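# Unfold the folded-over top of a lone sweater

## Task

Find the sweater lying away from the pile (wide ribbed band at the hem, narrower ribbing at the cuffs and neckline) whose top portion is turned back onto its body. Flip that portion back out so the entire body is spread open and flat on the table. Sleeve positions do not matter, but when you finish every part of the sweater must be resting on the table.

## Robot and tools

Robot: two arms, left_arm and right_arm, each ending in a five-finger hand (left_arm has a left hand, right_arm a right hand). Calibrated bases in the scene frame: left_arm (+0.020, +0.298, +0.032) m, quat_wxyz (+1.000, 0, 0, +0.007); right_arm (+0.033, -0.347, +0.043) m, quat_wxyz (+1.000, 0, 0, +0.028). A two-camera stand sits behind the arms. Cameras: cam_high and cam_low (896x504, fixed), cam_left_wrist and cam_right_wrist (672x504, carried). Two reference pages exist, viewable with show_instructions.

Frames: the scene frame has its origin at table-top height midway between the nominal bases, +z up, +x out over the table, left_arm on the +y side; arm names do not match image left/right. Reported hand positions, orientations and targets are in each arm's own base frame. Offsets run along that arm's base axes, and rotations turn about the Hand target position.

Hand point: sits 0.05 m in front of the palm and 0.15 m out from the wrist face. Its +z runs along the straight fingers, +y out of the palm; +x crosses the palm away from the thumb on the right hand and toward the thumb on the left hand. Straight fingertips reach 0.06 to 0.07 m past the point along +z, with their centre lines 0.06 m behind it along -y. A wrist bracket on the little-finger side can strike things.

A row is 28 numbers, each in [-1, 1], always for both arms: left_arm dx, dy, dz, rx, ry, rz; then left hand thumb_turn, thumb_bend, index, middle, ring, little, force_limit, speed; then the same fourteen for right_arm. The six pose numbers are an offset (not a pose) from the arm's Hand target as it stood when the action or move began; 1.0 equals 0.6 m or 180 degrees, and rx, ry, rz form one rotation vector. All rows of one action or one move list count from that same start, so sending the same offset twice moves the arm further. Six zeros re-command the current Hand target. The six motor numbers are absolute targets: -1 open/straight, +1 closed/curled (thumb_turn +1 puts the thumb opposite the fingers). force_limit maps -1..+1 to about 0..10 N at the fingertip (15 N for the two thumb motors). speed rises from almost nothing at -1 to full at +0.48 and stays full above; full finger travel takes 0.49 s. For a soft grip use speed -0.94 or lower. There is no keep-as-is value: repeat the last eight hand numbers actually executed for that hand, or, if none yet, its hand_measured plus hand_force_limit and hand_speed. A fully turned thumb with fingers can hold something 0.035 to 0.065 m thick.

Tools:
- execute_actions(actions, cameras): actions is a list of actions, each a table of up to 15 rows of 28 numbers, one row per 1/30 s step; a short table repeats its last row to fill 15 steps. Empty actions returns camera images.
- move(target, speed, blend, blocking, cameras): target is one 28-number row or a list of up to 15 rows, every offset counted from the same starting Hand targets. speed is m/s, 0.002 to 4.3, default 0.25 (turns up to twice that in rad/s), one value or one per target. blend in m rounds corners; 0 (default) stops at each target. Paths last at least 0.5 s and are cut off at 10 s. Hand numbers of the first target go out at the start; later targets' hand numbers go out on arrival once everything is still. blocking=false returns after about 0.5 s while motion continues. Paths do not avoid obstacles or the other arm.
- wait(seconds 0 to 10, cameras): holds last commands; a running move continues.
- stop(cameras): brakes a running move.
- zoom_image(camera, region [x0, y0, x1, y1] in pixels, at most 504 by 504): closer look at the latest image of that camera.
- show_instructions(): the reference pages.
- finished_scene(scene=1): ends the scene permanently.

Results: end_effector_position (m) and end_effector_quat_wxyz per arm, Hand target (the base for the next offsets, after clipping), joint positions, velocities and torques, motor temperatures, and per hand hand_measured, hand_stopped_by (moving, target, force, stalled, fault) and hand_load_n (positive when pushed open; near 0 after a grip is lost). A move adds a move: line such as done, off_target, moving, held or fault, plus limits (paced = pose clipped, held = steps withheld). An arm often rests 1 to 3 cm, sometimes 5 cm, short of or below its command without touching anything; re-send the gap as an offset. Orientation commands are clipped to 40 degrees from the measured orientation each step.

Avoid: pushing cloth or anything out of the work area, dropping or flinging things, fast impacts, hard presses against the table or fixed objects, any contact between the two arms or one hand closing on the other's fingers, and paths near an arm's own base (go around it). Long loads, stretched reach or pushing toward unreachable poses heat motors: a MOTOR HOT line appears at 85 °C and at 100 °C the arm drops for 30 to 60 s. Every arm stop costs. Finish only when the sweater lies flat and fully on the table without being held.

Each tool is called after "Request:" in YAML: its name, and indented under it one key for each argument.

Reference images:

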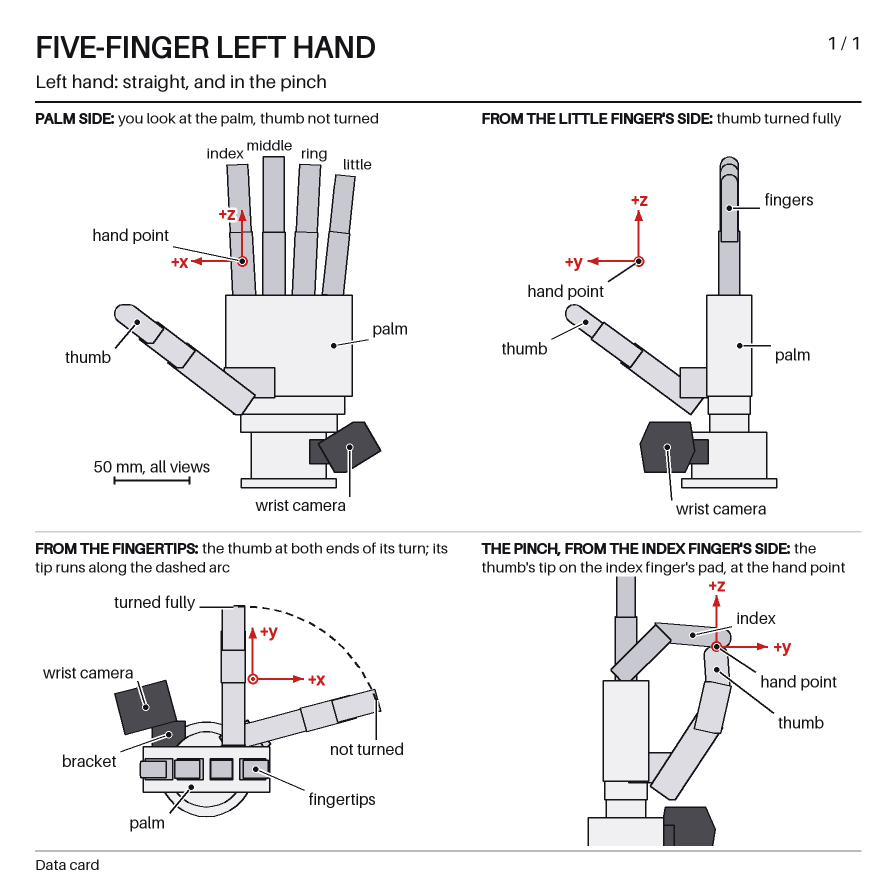

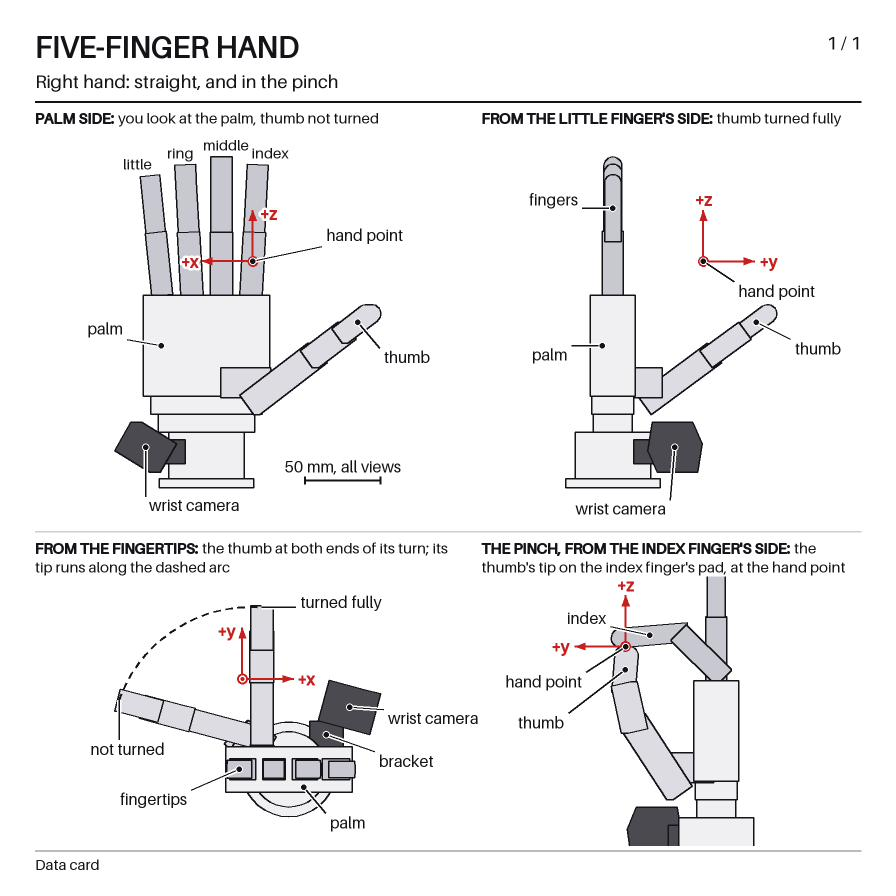

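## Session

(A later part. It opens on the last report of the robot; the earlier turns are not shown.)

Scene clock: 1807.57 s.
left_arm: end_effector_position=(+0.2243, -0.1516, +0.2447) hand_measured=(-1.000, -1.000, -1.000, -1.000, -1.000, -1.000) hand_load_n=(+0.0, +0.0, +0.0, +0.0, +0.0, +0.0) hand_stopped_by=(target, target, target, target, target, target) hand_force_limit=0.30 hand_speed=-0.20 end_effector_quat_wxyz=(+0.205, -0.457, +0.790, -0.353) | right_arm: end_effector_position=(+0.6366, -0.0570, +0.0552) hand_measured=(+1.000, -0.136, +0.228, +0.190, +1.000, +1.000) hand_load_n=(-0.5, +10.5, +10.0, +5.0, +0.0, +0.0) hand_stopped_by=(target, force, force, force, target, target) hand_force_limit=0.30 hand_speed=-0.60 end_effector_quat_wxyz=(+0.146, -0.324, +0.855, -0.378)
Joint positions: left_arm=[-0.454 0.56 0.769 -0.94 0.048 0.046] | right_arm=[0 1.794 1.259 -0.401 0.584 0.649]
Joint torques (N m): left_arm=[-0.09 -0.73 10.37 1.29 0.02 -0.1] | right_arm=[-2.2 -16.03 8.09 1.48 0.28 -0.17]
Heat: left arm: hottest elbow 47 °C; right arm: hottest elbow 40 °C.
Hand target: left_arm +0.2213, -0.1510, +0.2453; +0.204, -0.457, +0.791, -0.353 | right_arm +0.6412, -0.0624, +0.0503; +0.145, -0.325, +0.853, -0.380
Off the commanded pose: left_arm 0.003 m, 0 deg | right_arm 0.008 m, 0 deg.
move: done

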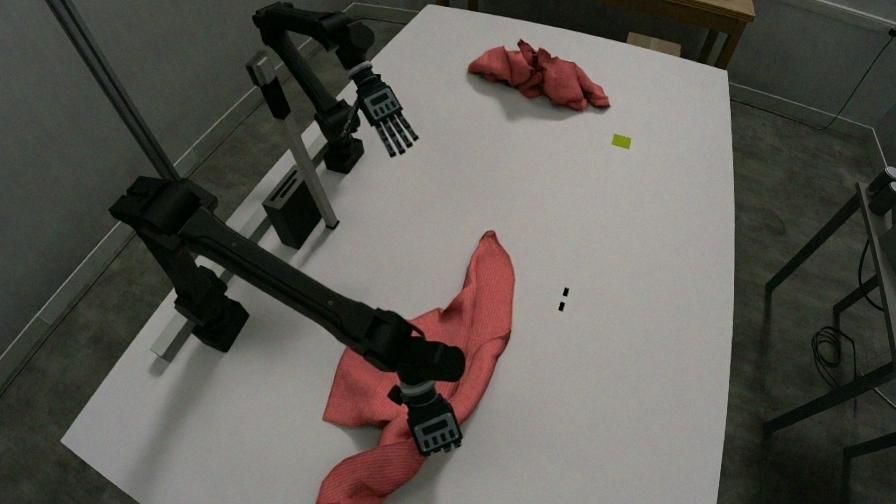

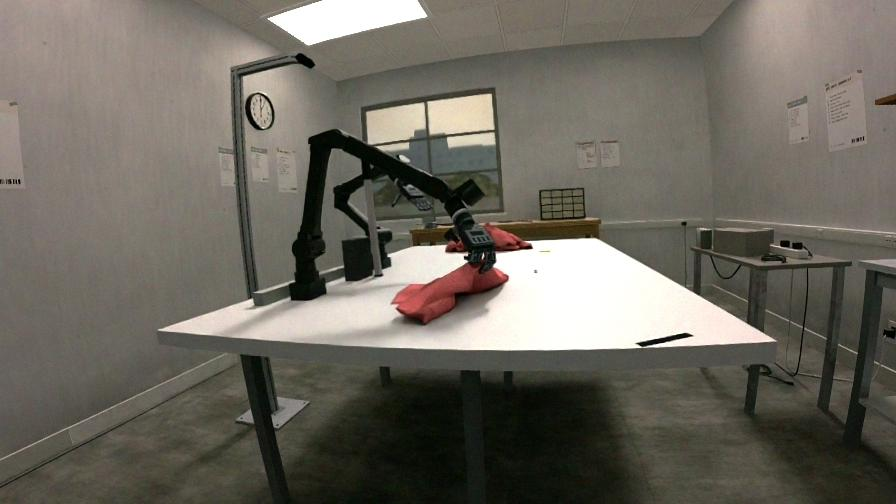

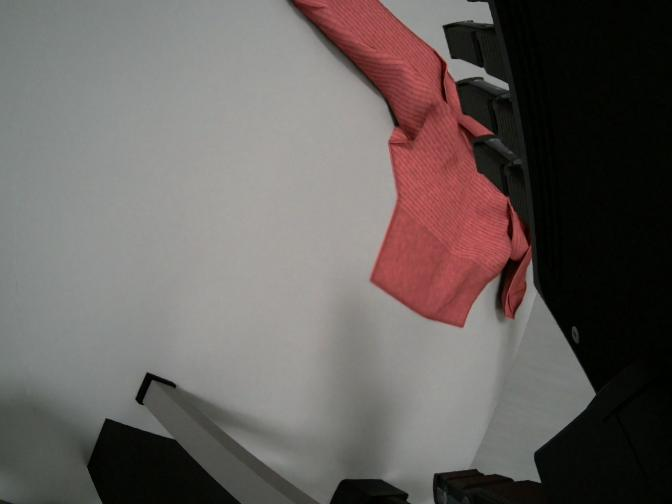

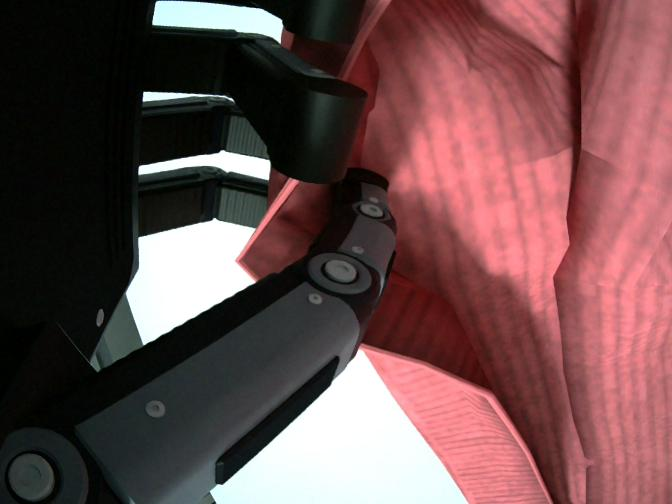

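Request:
move:
  target:
    - [0,0,0,0,0,0,-1,-1,-1,-1,-1,-1,0.3,-0.2,-0.104,0.129,0.21,0,0,0,1,0.1,0.3,0.3,1,1,0.3,-0.6]
    - [0,0,0,0,0,0,-1,-1,-1,-1,-1,-1,0.3,-0.2,-0.335,0.476,0.433,0,0,0,1,0.1,0.3,0.3,1,1,0.3,-0.6]
  speed: 0.2
  blend: [0.04,0]
  cameras: ["all"]

Scene clock: 1823.93 s.
left_arm: end_effector_position=(+0.2243, -0.1516, +0.2447) hand_measured=(-1.000, -1.000, -1.000, -1.000, -1.000, -1.000) hand_load_n=(+0.0, +0.0, +0.0, +0.0, +0.0, +0.0) hand_stopped_by=(target, target, target, target, target, target) hand_force_limit=0.30 hand_speed=-0.20 end_effector_quat_wxyz=(+0.205, -0.457, +0.790, -0.353) | right_arm: end_effector_position=(+0.4299, +0.2136, +0.2875) hand_measured=(+1.000, -0.136, +0.228, +0.190, +1.000, +1.000) hand_load_n=(-0.5, +11.0, +9.5, +5.5, +0.0, +0.0) hand_stopped_by=(target, force, force, force, target, target) hand_force_limit=0.30 hand_speed=-0.60 end_effector_quat_wxyz=(+0.122, -0.339, +0.850, -0.385)
Joint positions: left_arm=[-0.454 0.56 0.769 -0.94 0.048 0.046] | right_arm=[0.674 1.491 1.556 -1.623 0.831 1.48]
Joint torques (N m): left_arm=[-0.21 -0.62 10.39 1.29 0.03 -0.1] | right_arm=[-0.91 -11.99 12.31 -0.18 0.88 0.15]
Heat: left arm: hottest elbow 47 °C; right arm: hottest elbow 41 °C.
Hand target: left_arm +0.2213, -0.1510, +0.2453; +0.204, -0.457, +0.791, -0.353 | right_arm +0.4402, +0.2232, +0.3099; +0.145, -0.325, +0.853, -0.380
Off the commanded pose: left_arm 0.003 m, 0 deg | right_arm 0.027 m, 3 deg.
move: off_target (right_arm)

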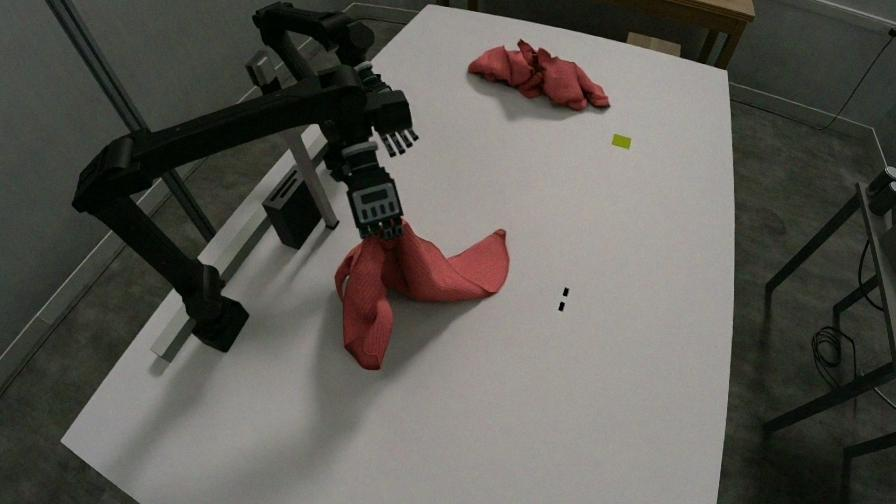

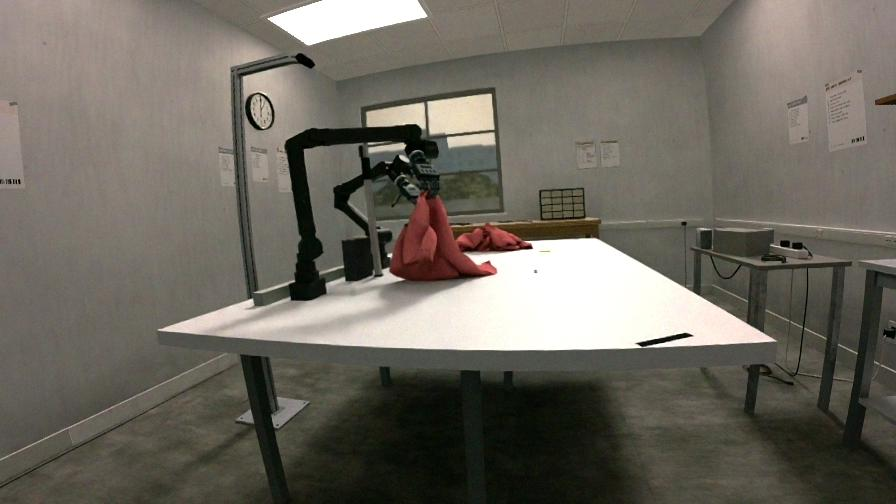

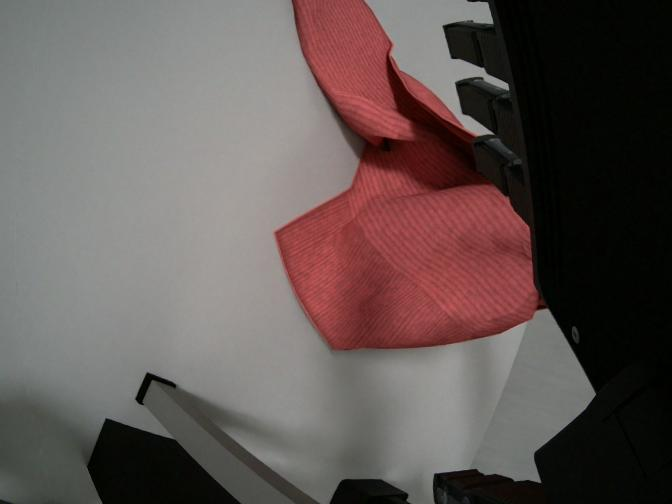

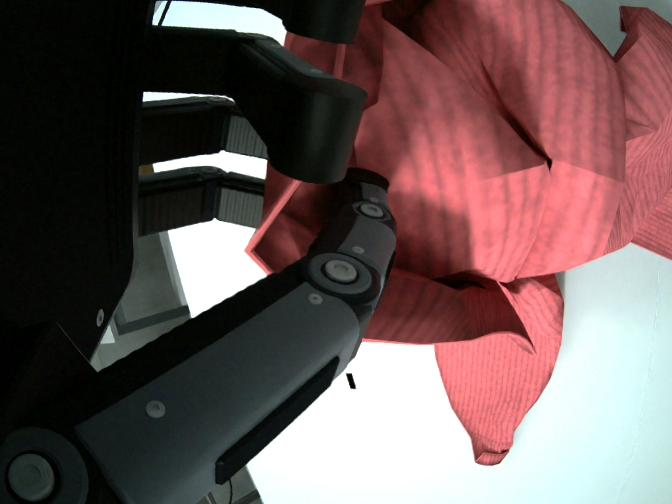

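Request:
move:
  target:
    - [0,0,0,0,0,0,-1,-1,-1,-1,-1,-1,0.3,-0.2,0.079,-0.071,-0.223,0,0,0,1,0.1,0.3,0.3,1,1,0.3,-0.6]
    - [0,0,0,0,0,0,-1,-1,-1,-1,-1,-1,0.3,-0.2,0.166,-0.16,-0.445,0,0,0,1,0.1,0.3,0.3,1,1,0.3,-0.6]
  speed: 0.2
  blend: [0.04,0]
  cameras: ["all"]

Request:
zoom_image:
  camera: "cam_high"
  region: [280, 180, 560, 460]

Request:
zoom_image:
  camera: "cam_left_wrist"
  region: [250, 0, 560, 370]

Scene clock: 1832.13 s.
left_arm: end_effector_position=(+0.2243, -0.1516, +0.2447) hand_measured=(-1.000, -1.000, -1.000, -1.000, -1.000, -1.000) hand_load_n=(+0.0, +0.0, +0.0, +0.0, +0.0, +0.0) hand_stopped_by=(target, target, target, target, target, target) hand_force_limit=0.30 hand_speed=-0.20 end_effector_quat_wxyz=(+0.205, -0.457, +0.790, -0.353) | right_arm: end_effector_position=(+0.5359, +0.1289, +0.0483) hand_measured=(+1.000, -0.136, +0.228, +0.190, +1.000, +1.000) hand_load_n=(-0.5, +10.0, +10.0, +4.5, +0.0, -0.5) hand_stopped_by=(target, force, force, force, target, target) hand_force_limit=0.30 hand_speed=-0.60 end_effector_quat_wxyz=(+0.148, -0.321, +0.855, -0.380)
Joint positions: left_arm=[-0.454 0.56 0.769 -0.94 0.048 0.046] | right_arm=[0.398 1.688 1.117 -0.651 0.78 1.106]
Joint torques (N m): left_arm=[-0.26 -0.73 10.36 1.28 0.02 -0.1] | right_arm=[-1.44 -12.86 7.34 1.03 0.44 -0.15]
Heat: left arm: hottest elbow 47 °C; right arm: hottest elbow 41 °C.
Hand target: left_arm +0.2213, -0.1510, +0.2453; +0.204, -0.457, +0.791, -0.353 | right_arm +0.5398, +0.1273, +0.0430; +0.145, -0.325, +0.854, -0.380
Off the commanded pose: left_arm 0.003 m, 0 deg | right_arm 0.007 m, 1 deg.
move: done

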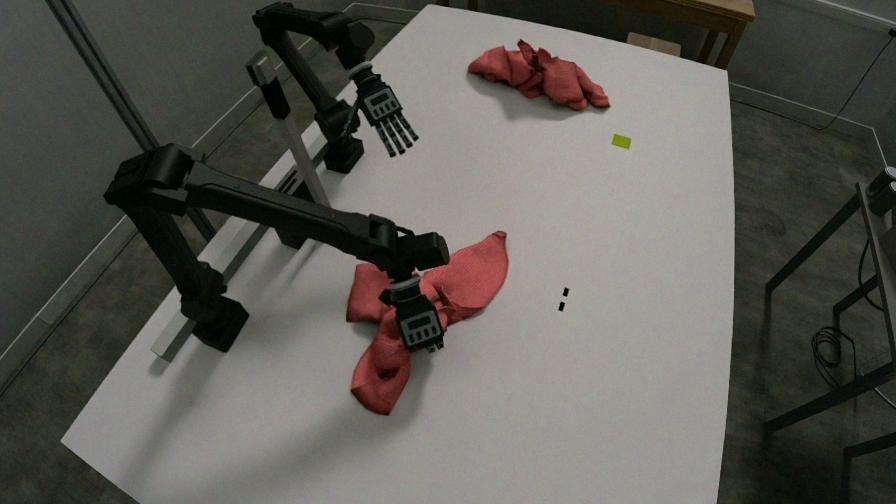

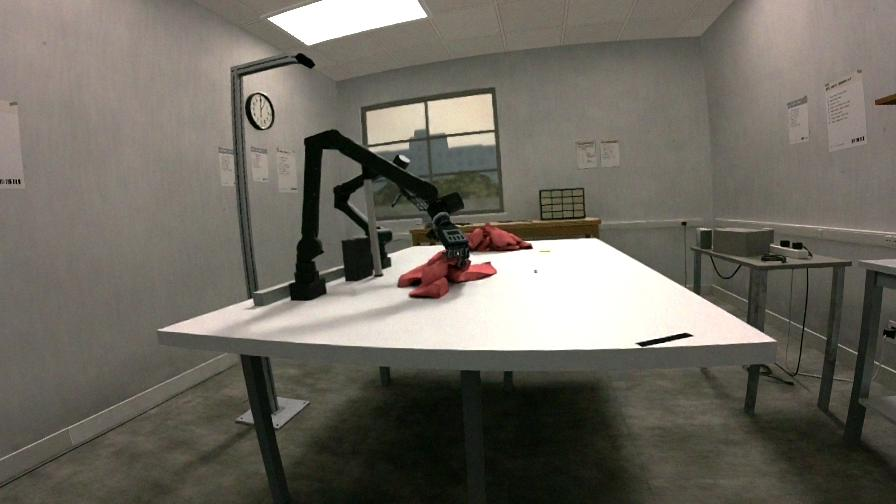

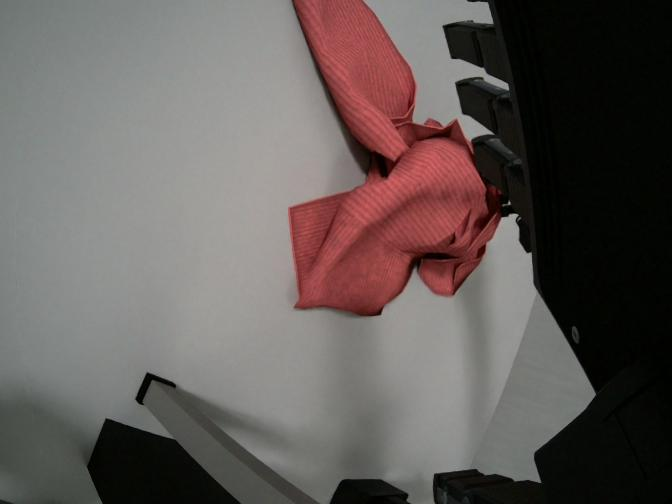

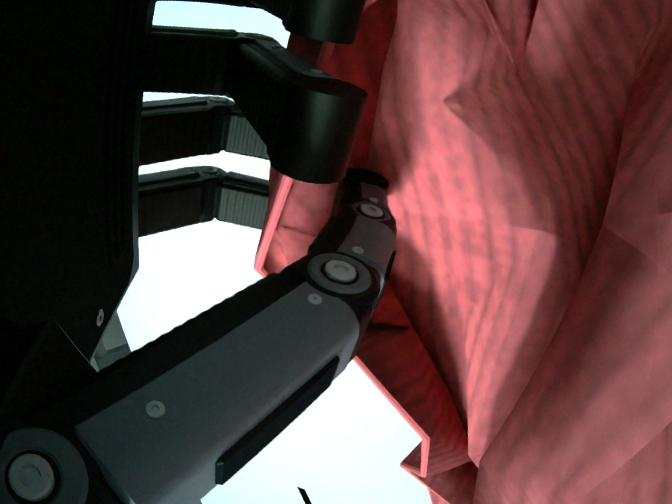

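Scaled by 1.800.

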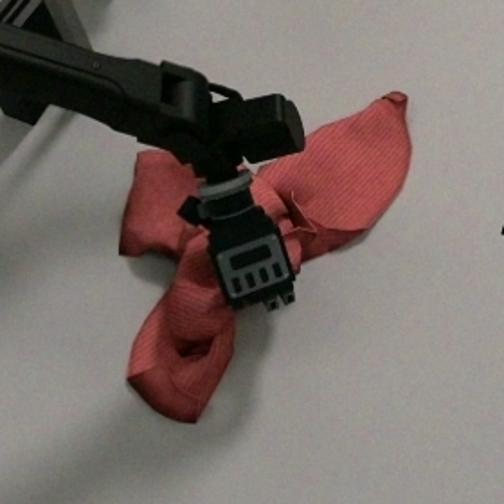

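Scaled by 1.362 from the camera's 672x504 image, which has a finer 960x720 frame.

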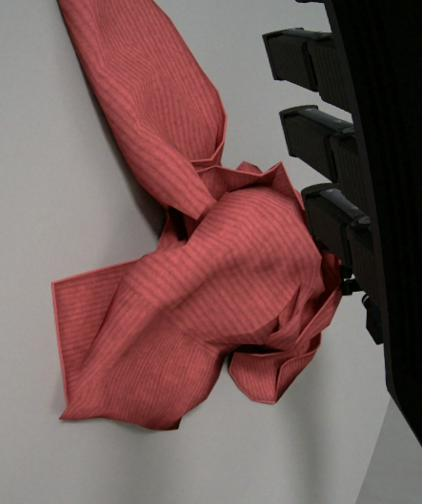

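Request:
move:
  target: [0,0,0,0,0,0,-1,-1,-1,-1,-1,-1,0.3,-0.2,0.0,-0.06,0.03,0,0,0.25,1,0.1,0.3,0.3,1,1,0.3,-0.6]
  speed: 0.2
  cameras: ["all"]

Request:
zoom_image:
  camera: "cam_high"
  region: [280, 180, 560, 460]

Request:
zoom_image:
  camera: "cam_left_wrist"
  region: [250, 0, 560, 370]

Scene clock: 1865.97 s.
left_arm: end_effector_position=(+0.2243, -0.1516, +0.2447) hand_measured=(-1.000, -1.000, -1.000, -1.000, -1.000, -1.000) hand_load_n=(+0.0, +0.0, +0.0, +0.0, +0.0, +0.0) hand_stopped_by=(target, target, target, target, target, target) hand_force_limit=0.30 hand_speed=-0.20 end_effector_quat_wxyz=(+0.205, -0.457, +0.790, -0.353) | right_arm: end_effector_position=(+0.5319, +0.0966, +0.0439) hand_measured=(+1.000, -0.136, +0.228, +0.190, +1.000, +1.000) hand_load_n=(-0.5, +10.0, +10.5, +5.5, +0.0, +0.0) hand_stopped_by=(target, force, force, force, target, target) hand_force_limit=0.30 hand_speed=-0.60 end_effector_quat_wxyz=(-0.266, +0.631, -0.673, +0.280)
Joint positions: left_arm=[-0.454 0.56 0.769 -0.94 0.048 0.046] | right_arm=[0.163 1.561 0.901 -0.131 0.157 0.163]
Joint torques (N m): left_arm=[-0.21 -0.73 10.36 1.26 0.03 -0.09] | right_arm=[-1.32 -14.62 7.71 1.76 0.03 -0.16]
Heat: left arm: hottest elbow 47 °C; right arm: hottest elbow 39 °C.
Hand target: left_arm +0.2213, -0.1510, +0.2453; +0.204, -0.457, +0.791, -0.353 | right_arm +0.5398, +0.0913, +0.0611; -0.280, +0.627, -0.664, +0.296
Off the commanded pose: left_arm 0.003 m, 0 deg | right_arm 0.020 m, 3 deg.
move: off_target (right_arm)

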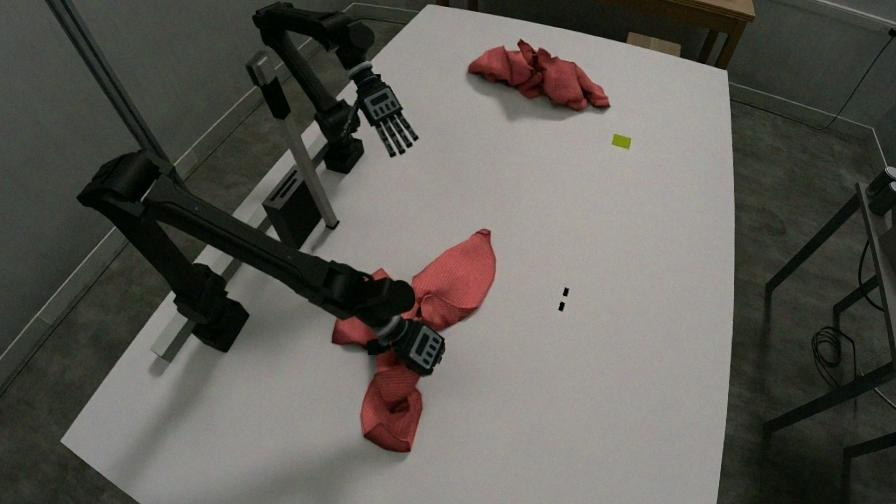

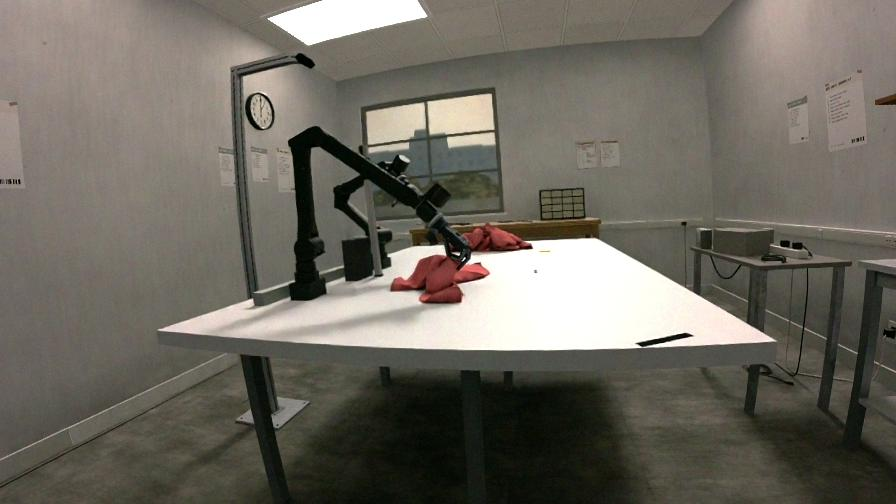

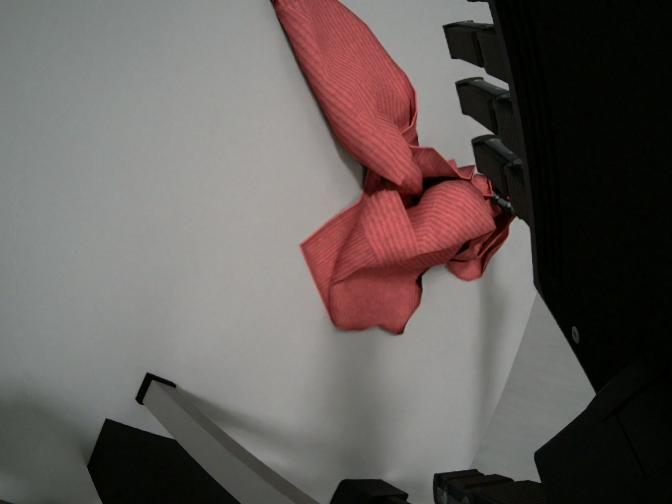

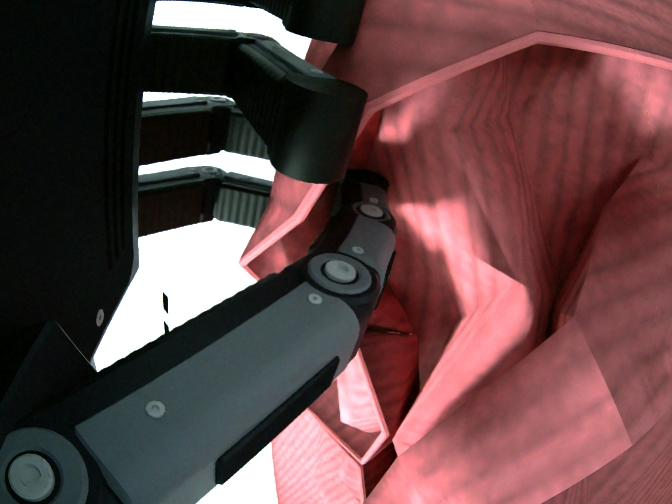

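Scaled by 1.800.

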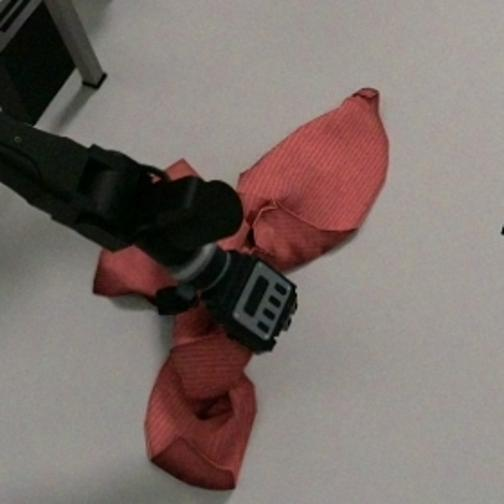

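Scaled by 1.362 from the camera's 672x504 image, which has a finer 960x720 frame.

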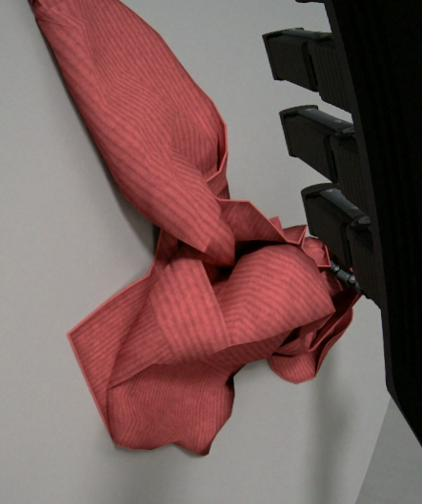

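Request:
move:
  target:
    - [0.35,-0.25,-0.05,0,0,0.0833,1,-1,-1,-1,1,1,0.3,-0.2,0,0,0,0,0,0,1,0.1,0.3,0.3,1,1,0.3,-0.6]
    - [0.49,-0.365,-0.237,0,0,0.0833,1,-1,-1,-1,1,1,0.3,-0.2,0,0,0,0,0,0,1,0.1,0.3,0.3,1,1,0.3,-0.6]
  speed: 0.25
  blend: [0.04,0]
  cameras: ["cam_high", "cam_left_wrist", "cam_right_wrist"]

Request:
zoom_image:
  camera: "cam_high"
  region: [320, 180, 560, 420]

Scene clock: 1906.23 s.
left_arm: end_effector_position=(+0.4969, -0.3461, +0.0846) hand_measured=(+1.000, -1.000, -1.000, -1.000, +1.000, +1.000) hand_load_n=(+0.0, +0.0, +0.0, +0.0, +0.0, +0.0) hand_stopped_by=(target, target, target, target, target, target) hand_force_limit=0.30 hand_speed=-0.20 end_effector_quat_wxyz=(+0.244, -0.560, +0.734, -0.298) | right_arm: end_effector_position=(+0.5319, +0.0966, +0.0439) hand_measured=(+1.000, -0.136, +0.228, +0.190, +1.000, +1.000) hand_load_n=(-0.5, +10.0, +10.0, +5.0, +0.0, +0.0) hand_stopped_by=(target, force, force, force, target, target) hand_force_limit=0.30 hand_speed=-0.60 end_effector_quat_wxyz=(-0.266, +0.631, -0.673, +0.280)
Joint positions: left_arm=[-0.624 1.654 1.154 -0.32 -0.274 -0.247] | right_arm=[0.163 1.561 0.901 -0.131 0.157 0.163]
Joint torques (N m): left_arm=[-1.14 -13.1 14.01 2 -0.28 -0.18] | right_arm=[-2.32 -15.09 7.57 1.78 0.02 -0.22]
Heat: left arm: hottest elbow 47 °C; right arm: hottest elbow 38 °C.
Hand target: left_arm +0.5151, -0.3701, +0.1027; +0.248, -0.556, +0.725, -0.323 | right_arm +0.5398, +0.0912, +0.0611; -0.280, +0.627, -0.664, +0.296
Off the commanded pose: left_arm 0.035 m, 3 deg | right_arm 0.020 m, 3 deg.
move: off_target (left_arm, right_arm)
Images, in order (width x height): cam_high 896x504, cam_left_wrist 672x504, cam_right_wrist 672x504.

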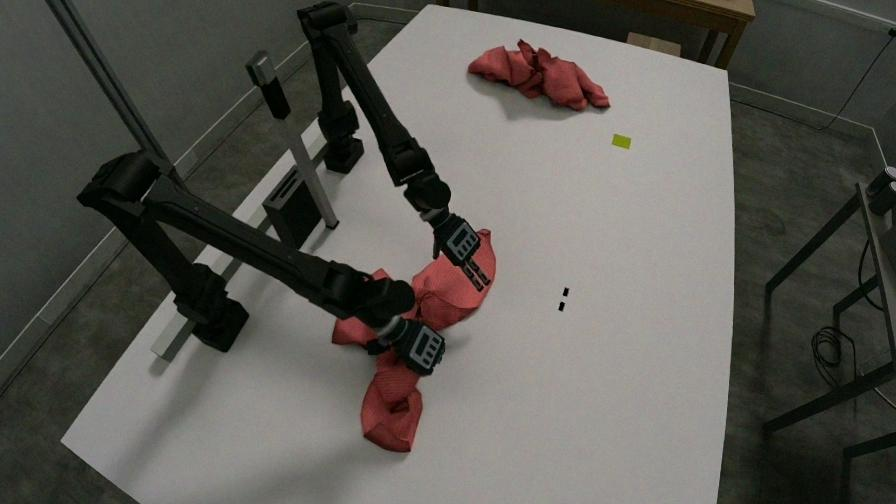

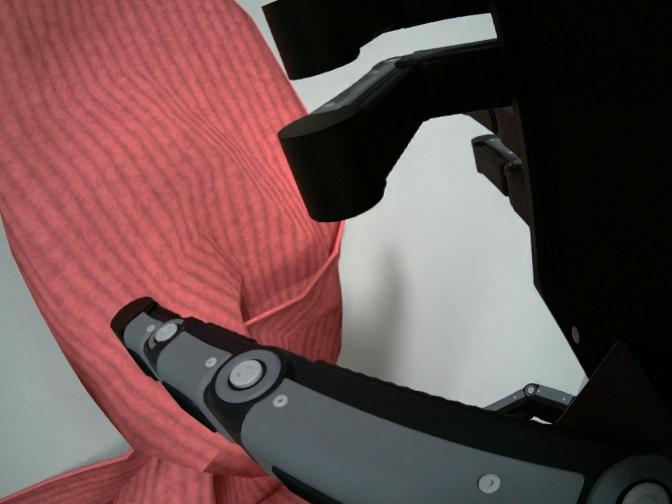

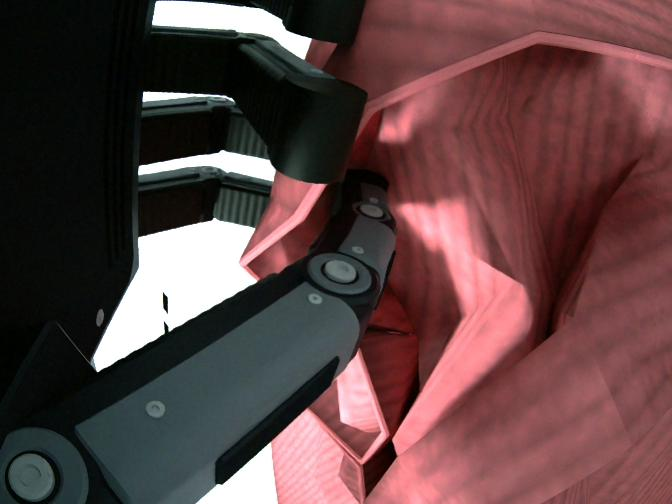

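Scaled by 2.100.

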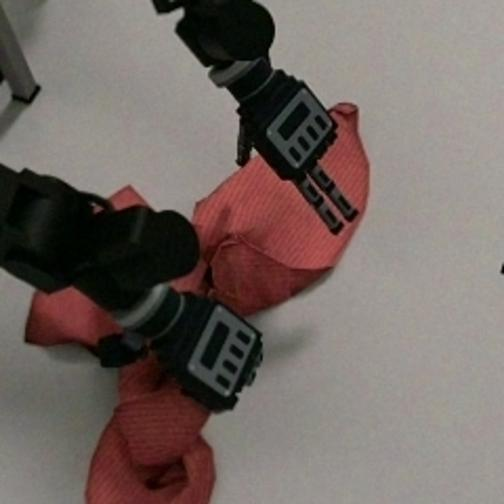

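Request:
move:
  target: [0.092,-0.075,-0.062,0,0,0,1,-1,-0.5,-0.5,1,1,0.3,-0.2,0,0,0,0,0,0,1,0.1,0.3,0.3,1,1,0.3,-0.6]
  speed: 0.15
  cameras: ["cam_high", "cam_left_wrist"]

Request:
zoom_image:
  camera: "cam_high"
  region: [320, 180, 560, 420]

Scene clock: 1934.80 s.
left_arm: end_effector_position=(+0.5546, -0.3910, +0.0529) hand_measured=(+1.000, -1.000, -0.500, -0.500, +1.000, +1.000) hand_load_n=(+0.0, +0.0, +0.0, +0.5, +0.0, +0.0) hand_stopped_by=(target, target, target, target, target, target) hand_force_limit=0.30 hand_speed=-0.20 end_effector_quat_wxyz=(+0.246, -0.559, +0.732, -0.302) | right_arm: end_effector_position=(+0.5319, +0.0966, +0.0439) hand_measured=(+1.000, -0.136, +0.228, +0.190, +1.000, +1.000) hand_load_n=(-0.5, +10.0, +10.5, +5.0, +0.0, +0.0) hand_stopped_by=(target, force, force, force, target, target) hand_force_limit=0.30 hand_speed=-0.60 end_effector_quat_wxyz=(-0.266, +0.631, -0.673, +0.280)
Joint positions: left_arm=[-0.629 1.86 1.344 -0.296 -0.279 -0.251] | right_arm=[0.163 1.561 0.901 -0.131 0.157 0.163]
Joint torques (N m): left_arm=[-1.08 -15.74 13.98 1.84 -0.29 -0.18] | right_arm=[-1.9 -13.68 7.5 1.73 -0.01 -0.19]
Heat: left arm: hottest elbow 48 °C; right arm: hottest elbow 38 °C.
Hand target: left_arm +0.5704, -0.4149, +0.0655; +0.248, -0.556, +0.724, -0.323 | right_arm +0.5398, +0.0912, +0.0611; -0.280, +0.627, -0.664, +0.296
Off the commanded pose: left_arm 0.031 m, 3 deg | right_arm 0.020 m, 3 deg.
move: off_target (left_arm, right_arm)
Images, in order (width x height): cam_high 896x504, cam_left_wrist 672x504.

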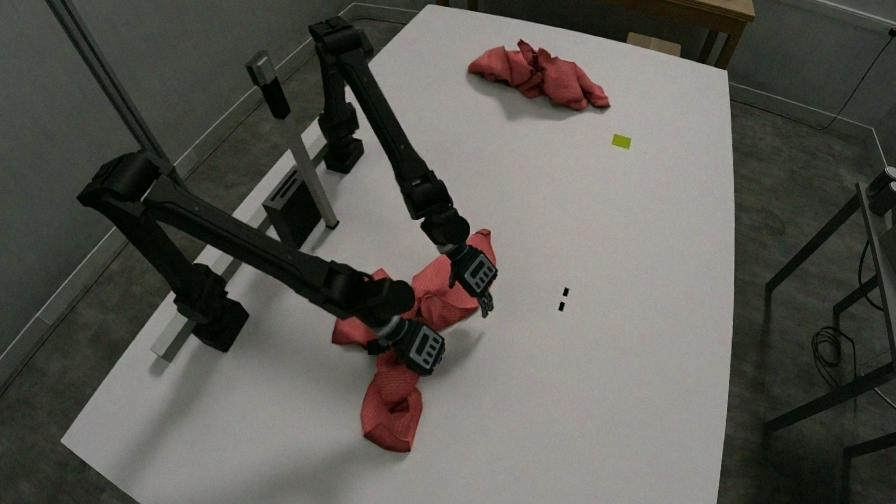

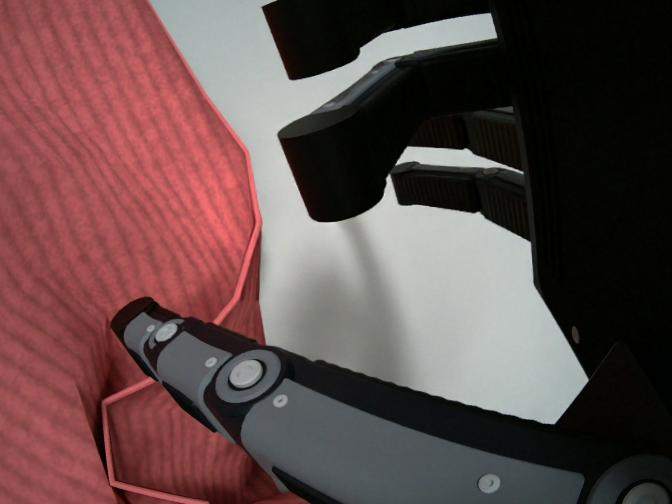

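Scaled by 2.100.

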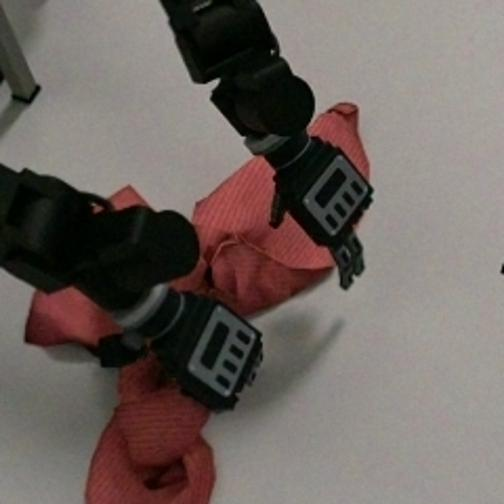

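Request:
move:
  target: [0.078,-0.005,-0.02,0,0,0,1,-1,-0.5,-0.5,1,1,0.3,-0.2,0,0,0,0,0,0,1,0.1,0.3,0.3,1,1,0.3,-0.6]
  speed: 0.15
  cameras: ["cam_left_wrist"]

Scene clock: 1944.03 s.
left_arm: end_effector_position=(+0.5945, -0.4139, +0.0453) hand_measured=(+1.000, -1.000, -0.500, -0.500, +1.000, +1.000) hand_load_n=(+0.0, -0.5, +0.0, +0.0, +0.0, +0.0) hand_stopped_by=(target, target, target, target, target, target) hand_force_limit=0.30 hand_speed=-0.20 end_effector_quat_wxyz=(+0.242, -0.557, +0.729, -0.315) | right_arm: end_effector_position=(+0.5319, +0.0966, +0.0439) hand_measured=(+1.000, -0.136, +0.228, +0.190, +1.000, +1.000) hand_load_n=(-0.5, +10.0, +10.5, +5.5, +0.0, +0.0) hand_stopped_by=(target, force, force, force, target, target) hand_force_limit=0.30 hand_speed=-0.60 end_effector_quat_wxyz=(-0.266, +0.631, -0.673, +0.280)
Joint positions: left_arm=[-0.616 1.965 1.476 -0.296 -0.254 -0.244] | right_arm=[0.163 1.561 0.901 -0.131 0.157 0.163]
Joint torques (N m): left_arm=[0.97 -17.44 14.26 1.26 -0.11 0.04] | right_arm=[-1.79 -14.33 7.49 1.83 -0.01 -0.23]
Heat: left arm: hottest elbow 49 °C; right arm: hottest elbow 38 °C.
Hand target: left_arm +0.6172, -0.4179, +0.0536; +0.248, -0.556, +0.724, -0.323 | right_arm +0.5398, +0.0912, +0.0611; -0.280, +0.627, -0.664, +0.296
Off the commanded pose: left_arm 0.024 m, 1 deg | right_arm 0.020 m, 3 deg.
move: off_target (left_arm, right_arm)
Images, in order (width x height): cam_left_wrist 672x504.

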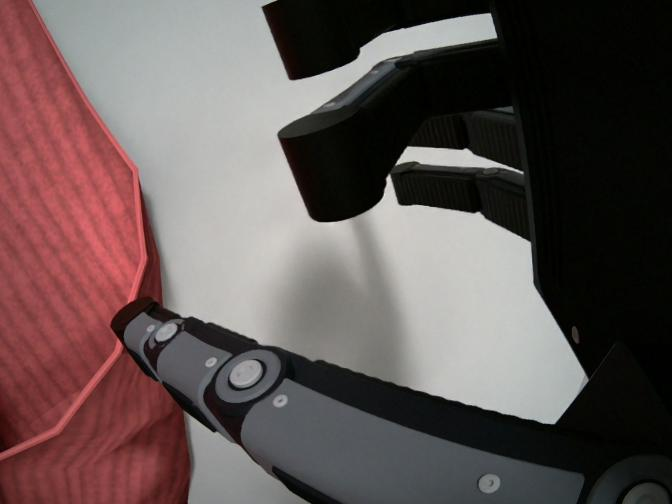

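Request:
move:
  target: [-0.022,0.004,-0.105,0,0,0,1,-1,-0.5,-0.5,1,1,0.3,-0.2,0,0,0,0,0,0,1,0.1,0.3,0.3,1,1,0.3,-0.6]
  speed: 0.1
  cameras: ["cam_left_wrist", "cam_low"]

Scene clock: 1954.33 s.
left_arm: end_effector_position=(+0.6060, -0.4216, +0.0129) hand_measured=(+1.000, -1.000, -0.500, -0.500, +1.000, +1.000) hand_load_n=(+0.0, -0.5, +0.0, +0.0, +0.0, +0.0) hand_stopped_by=(target, target, target, target, target, target) hand_force_limit=0.30 hand_speed=-0.20 end_effector_quat_wxyz=(+0.249, -0.555, +0.720, -0.334) | right_arm: end_effector_position=(+0.5319, +0.0966, +0.0439) hand_measured=(+1.000, -0.136, +0.228, +0.190, +1.000, +1.000) hand_load_n=(-0.5, +10.0, +10.0, +5.5, +0.0, +0.0) hand_stopped_by=(target, force, force, force, target, target) hand_force_limit=0.30 hand_speed=-0.60 end_effector_quat_wxyz=(-0.266, +0.631, -0.673, +0.280)
Joint positions: left_arm=[-0.616 2.026 1.456 -0.171 -0.256 -0.244] | right_arm=[0.163 1.561 0.901 -0.131 0.157 0.163]
Joint torques (N m): left_arm=[0.32 -17.85 7.8 2.11 -0.26 -0.03] | right_arm=[-2.32 -15.03 7.61 1.68 -0.02 -0.16]
Heat: left arm: hottest elbow 50 °C; right arm: hottest elbow 38 °C.
Hand target: left_arm +0.6040, -0.4155, -0.0095; +0.248, -0.556, +0.724, -0.323 | right_arm +0.5398, +0.0912, +0.0611; -0.280, +0.627, -0.664, +0.296
Off the commanded pose: left_arm 0.023 m, 1 deg | right_arm 0.020 m, 3 deg.
move: off_target (left_arm, right_arm)
Images, in order (width x height): cam_low 896x504, cam_left_wrist 672x504.

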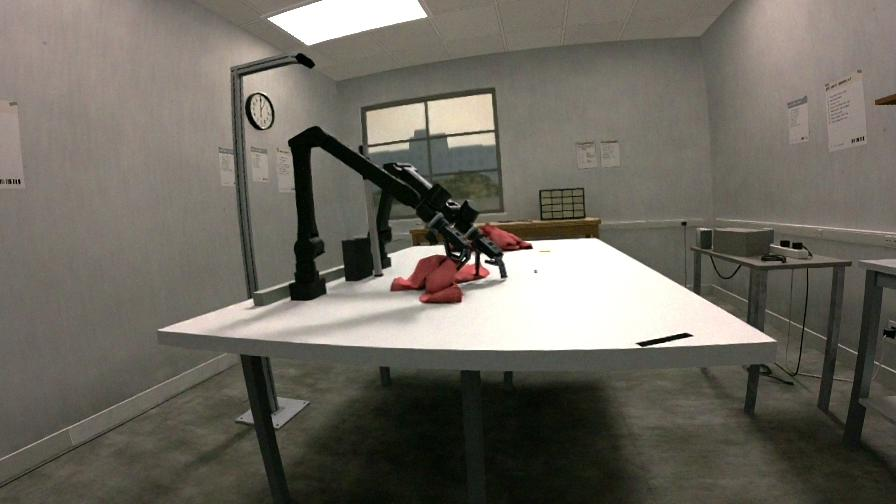

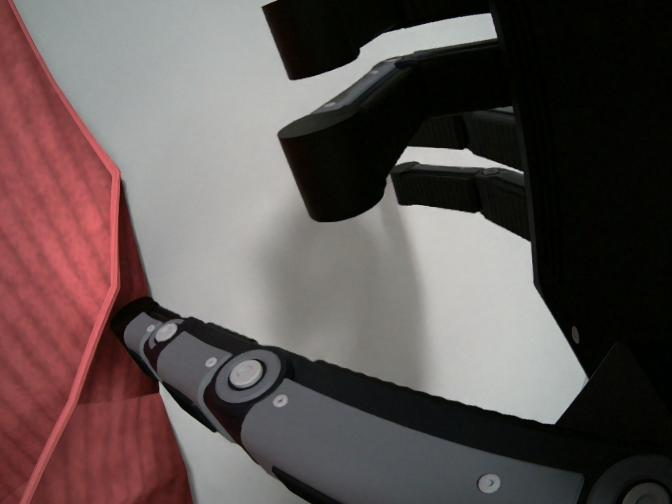

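Request:
move:
  target:
    - [-0.065,0.01,0.02,0,0,0,1,-1,-0.5,-0.5,1,1,0.3,-0.2,0,0,0,0,0,0,1,0.1,0.3,0.3,1,1,0.3,-0.6]
  speed: 0.1
  cameras: ["cam_left_wrist"]

Scene clock: 1961.47 s.
left_arm: end_effector_position=(+0.5781, -0.4033, +0.0061) hand_measured=(+1.000, -1.000, -0.500, -0.500, +1.000, +1.000) hand_load_n=(+0.0, +0.0, +0.0, +0.5, +0.0, +0.0) hand_stopped_by=(target, target, target, target, target, target) hand_force_limit=0.30 hand_speed=-0.20 end_effector_quat_wxyz=(+0.253, -0.559, +0.721, -0.322) | right_arm: end_effector_position=(+0.5319, +0.0966, +0.0439) hand_measured=(+1.000, -0.136, +0.228, +0.190, +1.000, +1.000) hand_load_n=(-0.5, +10.0, +10.5, +5.5, +0.0, +0.0) hand_stopped_by=(target, force, force, force, target, target) hand_force_limit=0.30 hand_speed=-0.60 end_effector_quat_wxyz=(-0.266, +0.631, -0.673, +0.280)
Joint positions: left_arm=[-0.623 1.969 1.35 -0.143 -0.279 -0.251] | right_arm=[0.163 1.561 0.901 -0.131 0.157 0.162]
Joint torques (N m): left_arm=[-1.38 -20.01 6.74 1.81 -0.22 -0.16] | right_arm=[-1.14 -15.27 7.84 1.59 0 -0.16]
Heat: left arm: hottest elbow 49 °C; right arm: hottest elbow 38 °C.
Hand target: left_arm +0.5650, -0.4096, +0.0027; +0.248, -0.556, +0.724, -0.323 | right_arm +0.5398, +0.0912, +0.0611; -0.280, +0.627, -0.664, +0.296
Off the commanded pose: left_arm 0.015 m, 1 deg | right_arm 0.020 m, 3 deg.
move: off_target (left_arm, right_arm)
Images, in order (width x height): cam_left_wrist 672x504.

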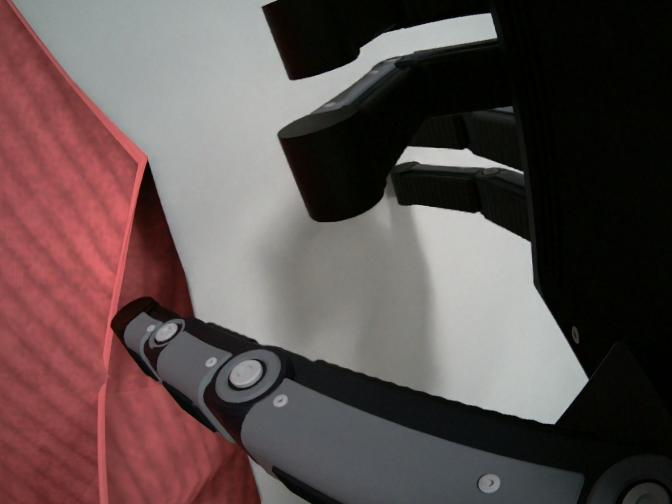

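Request:
move:
  target:
    - [0.0,0.0,0.09,0,0,0,1,-1,-0.5,-0.5,1,1,0.3,-0.2,0,0,0,0,0,0,1,0.1,0.3,0.3,1,1,0.3,-0.6]
    - [-0.03,0.005,0.09,0,0,0,1,-1,-0.5,-0.5,1,1,0.3,-0.2,0,0,0,0,0,0,1,0.1,0.3,0.3,1,1,0.3,-0.6]
  speed: 0.12
  cameras: ["cam_left_wrist"]

Scene clock: 1969.03 s.
left_arm: end_effector_position=(+0.5568, -0.4028, +0.0577) hand_measured=(+1.000, -1.000, -0.500, -0.500, +1.000, +1.000) hand_load_n=(+0.0, +0.0, +0.0, +0.0, +0.0, +0.0) hand_stopped_by=(target, target, target, target, target, target) hand_force_limit=0.30 hand_speed=-0.20 end_effector_quat_wxyz=(+0.251, -0.556, +0.724, -0.322) | right_arm: end_effector_position=(+0.5319, +0.0966, +0.0439) hand_measured=(+1.000, -0.136, +0.228, +0.190, +1.000, +1.000) hand_load_n=(-0.5, +10.0, +10.0, +5.5, +0.0, -0.5) hand_stopped_by=(target, force, force, force, target, target) hand_force_limit=0.30 hand_speed=-0.60 end_effector_quat_wxyz=(-0.266, +0.631, -0.673, +0.280)
Joint positions: left_arm=[-0.643 1.859 1.337 -0.247 -0.288 -0.26] | right_arm=[0.163 1.561 0.901 -0.131 0.157 0.162]
Joint torques (N m): left_arm=[-1.14 -19.08 7.49 1.72 -0.28 -0.19] | right_arm=[-1.79 -14.39 7.64 1.84 -0.06 -0.21]
Heat: left arm: hottest elbow 49 °C; right arm: hottest elbow 38 °C.
Hand target: left_arm +0.5469, -0.4066, +0.0565; +0.248, -0.556, +0.724, -0.323 | right_arm +0.5398, +0.0912, +0.0611; -0.280, +0.627, -0.664, +0.296
Off the commanded pose: left_arm 0.011 m, 0 deg | right_arm 0.020 m, 3 deg.
move: off_target (left_arm, right_arm)
Images, in order (width x height): cam_left_wrist 672x504.

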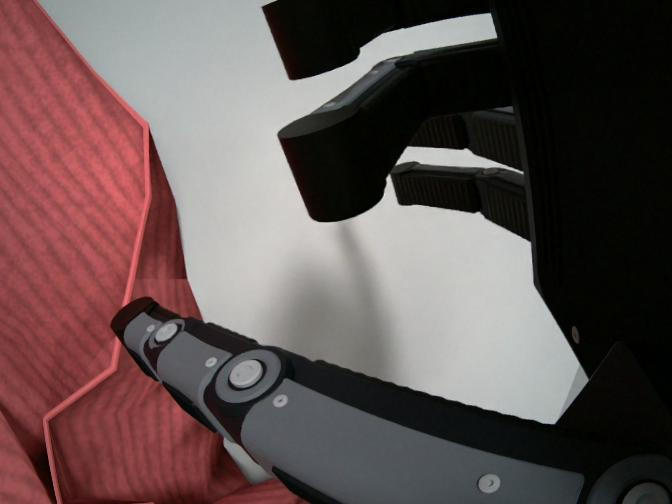

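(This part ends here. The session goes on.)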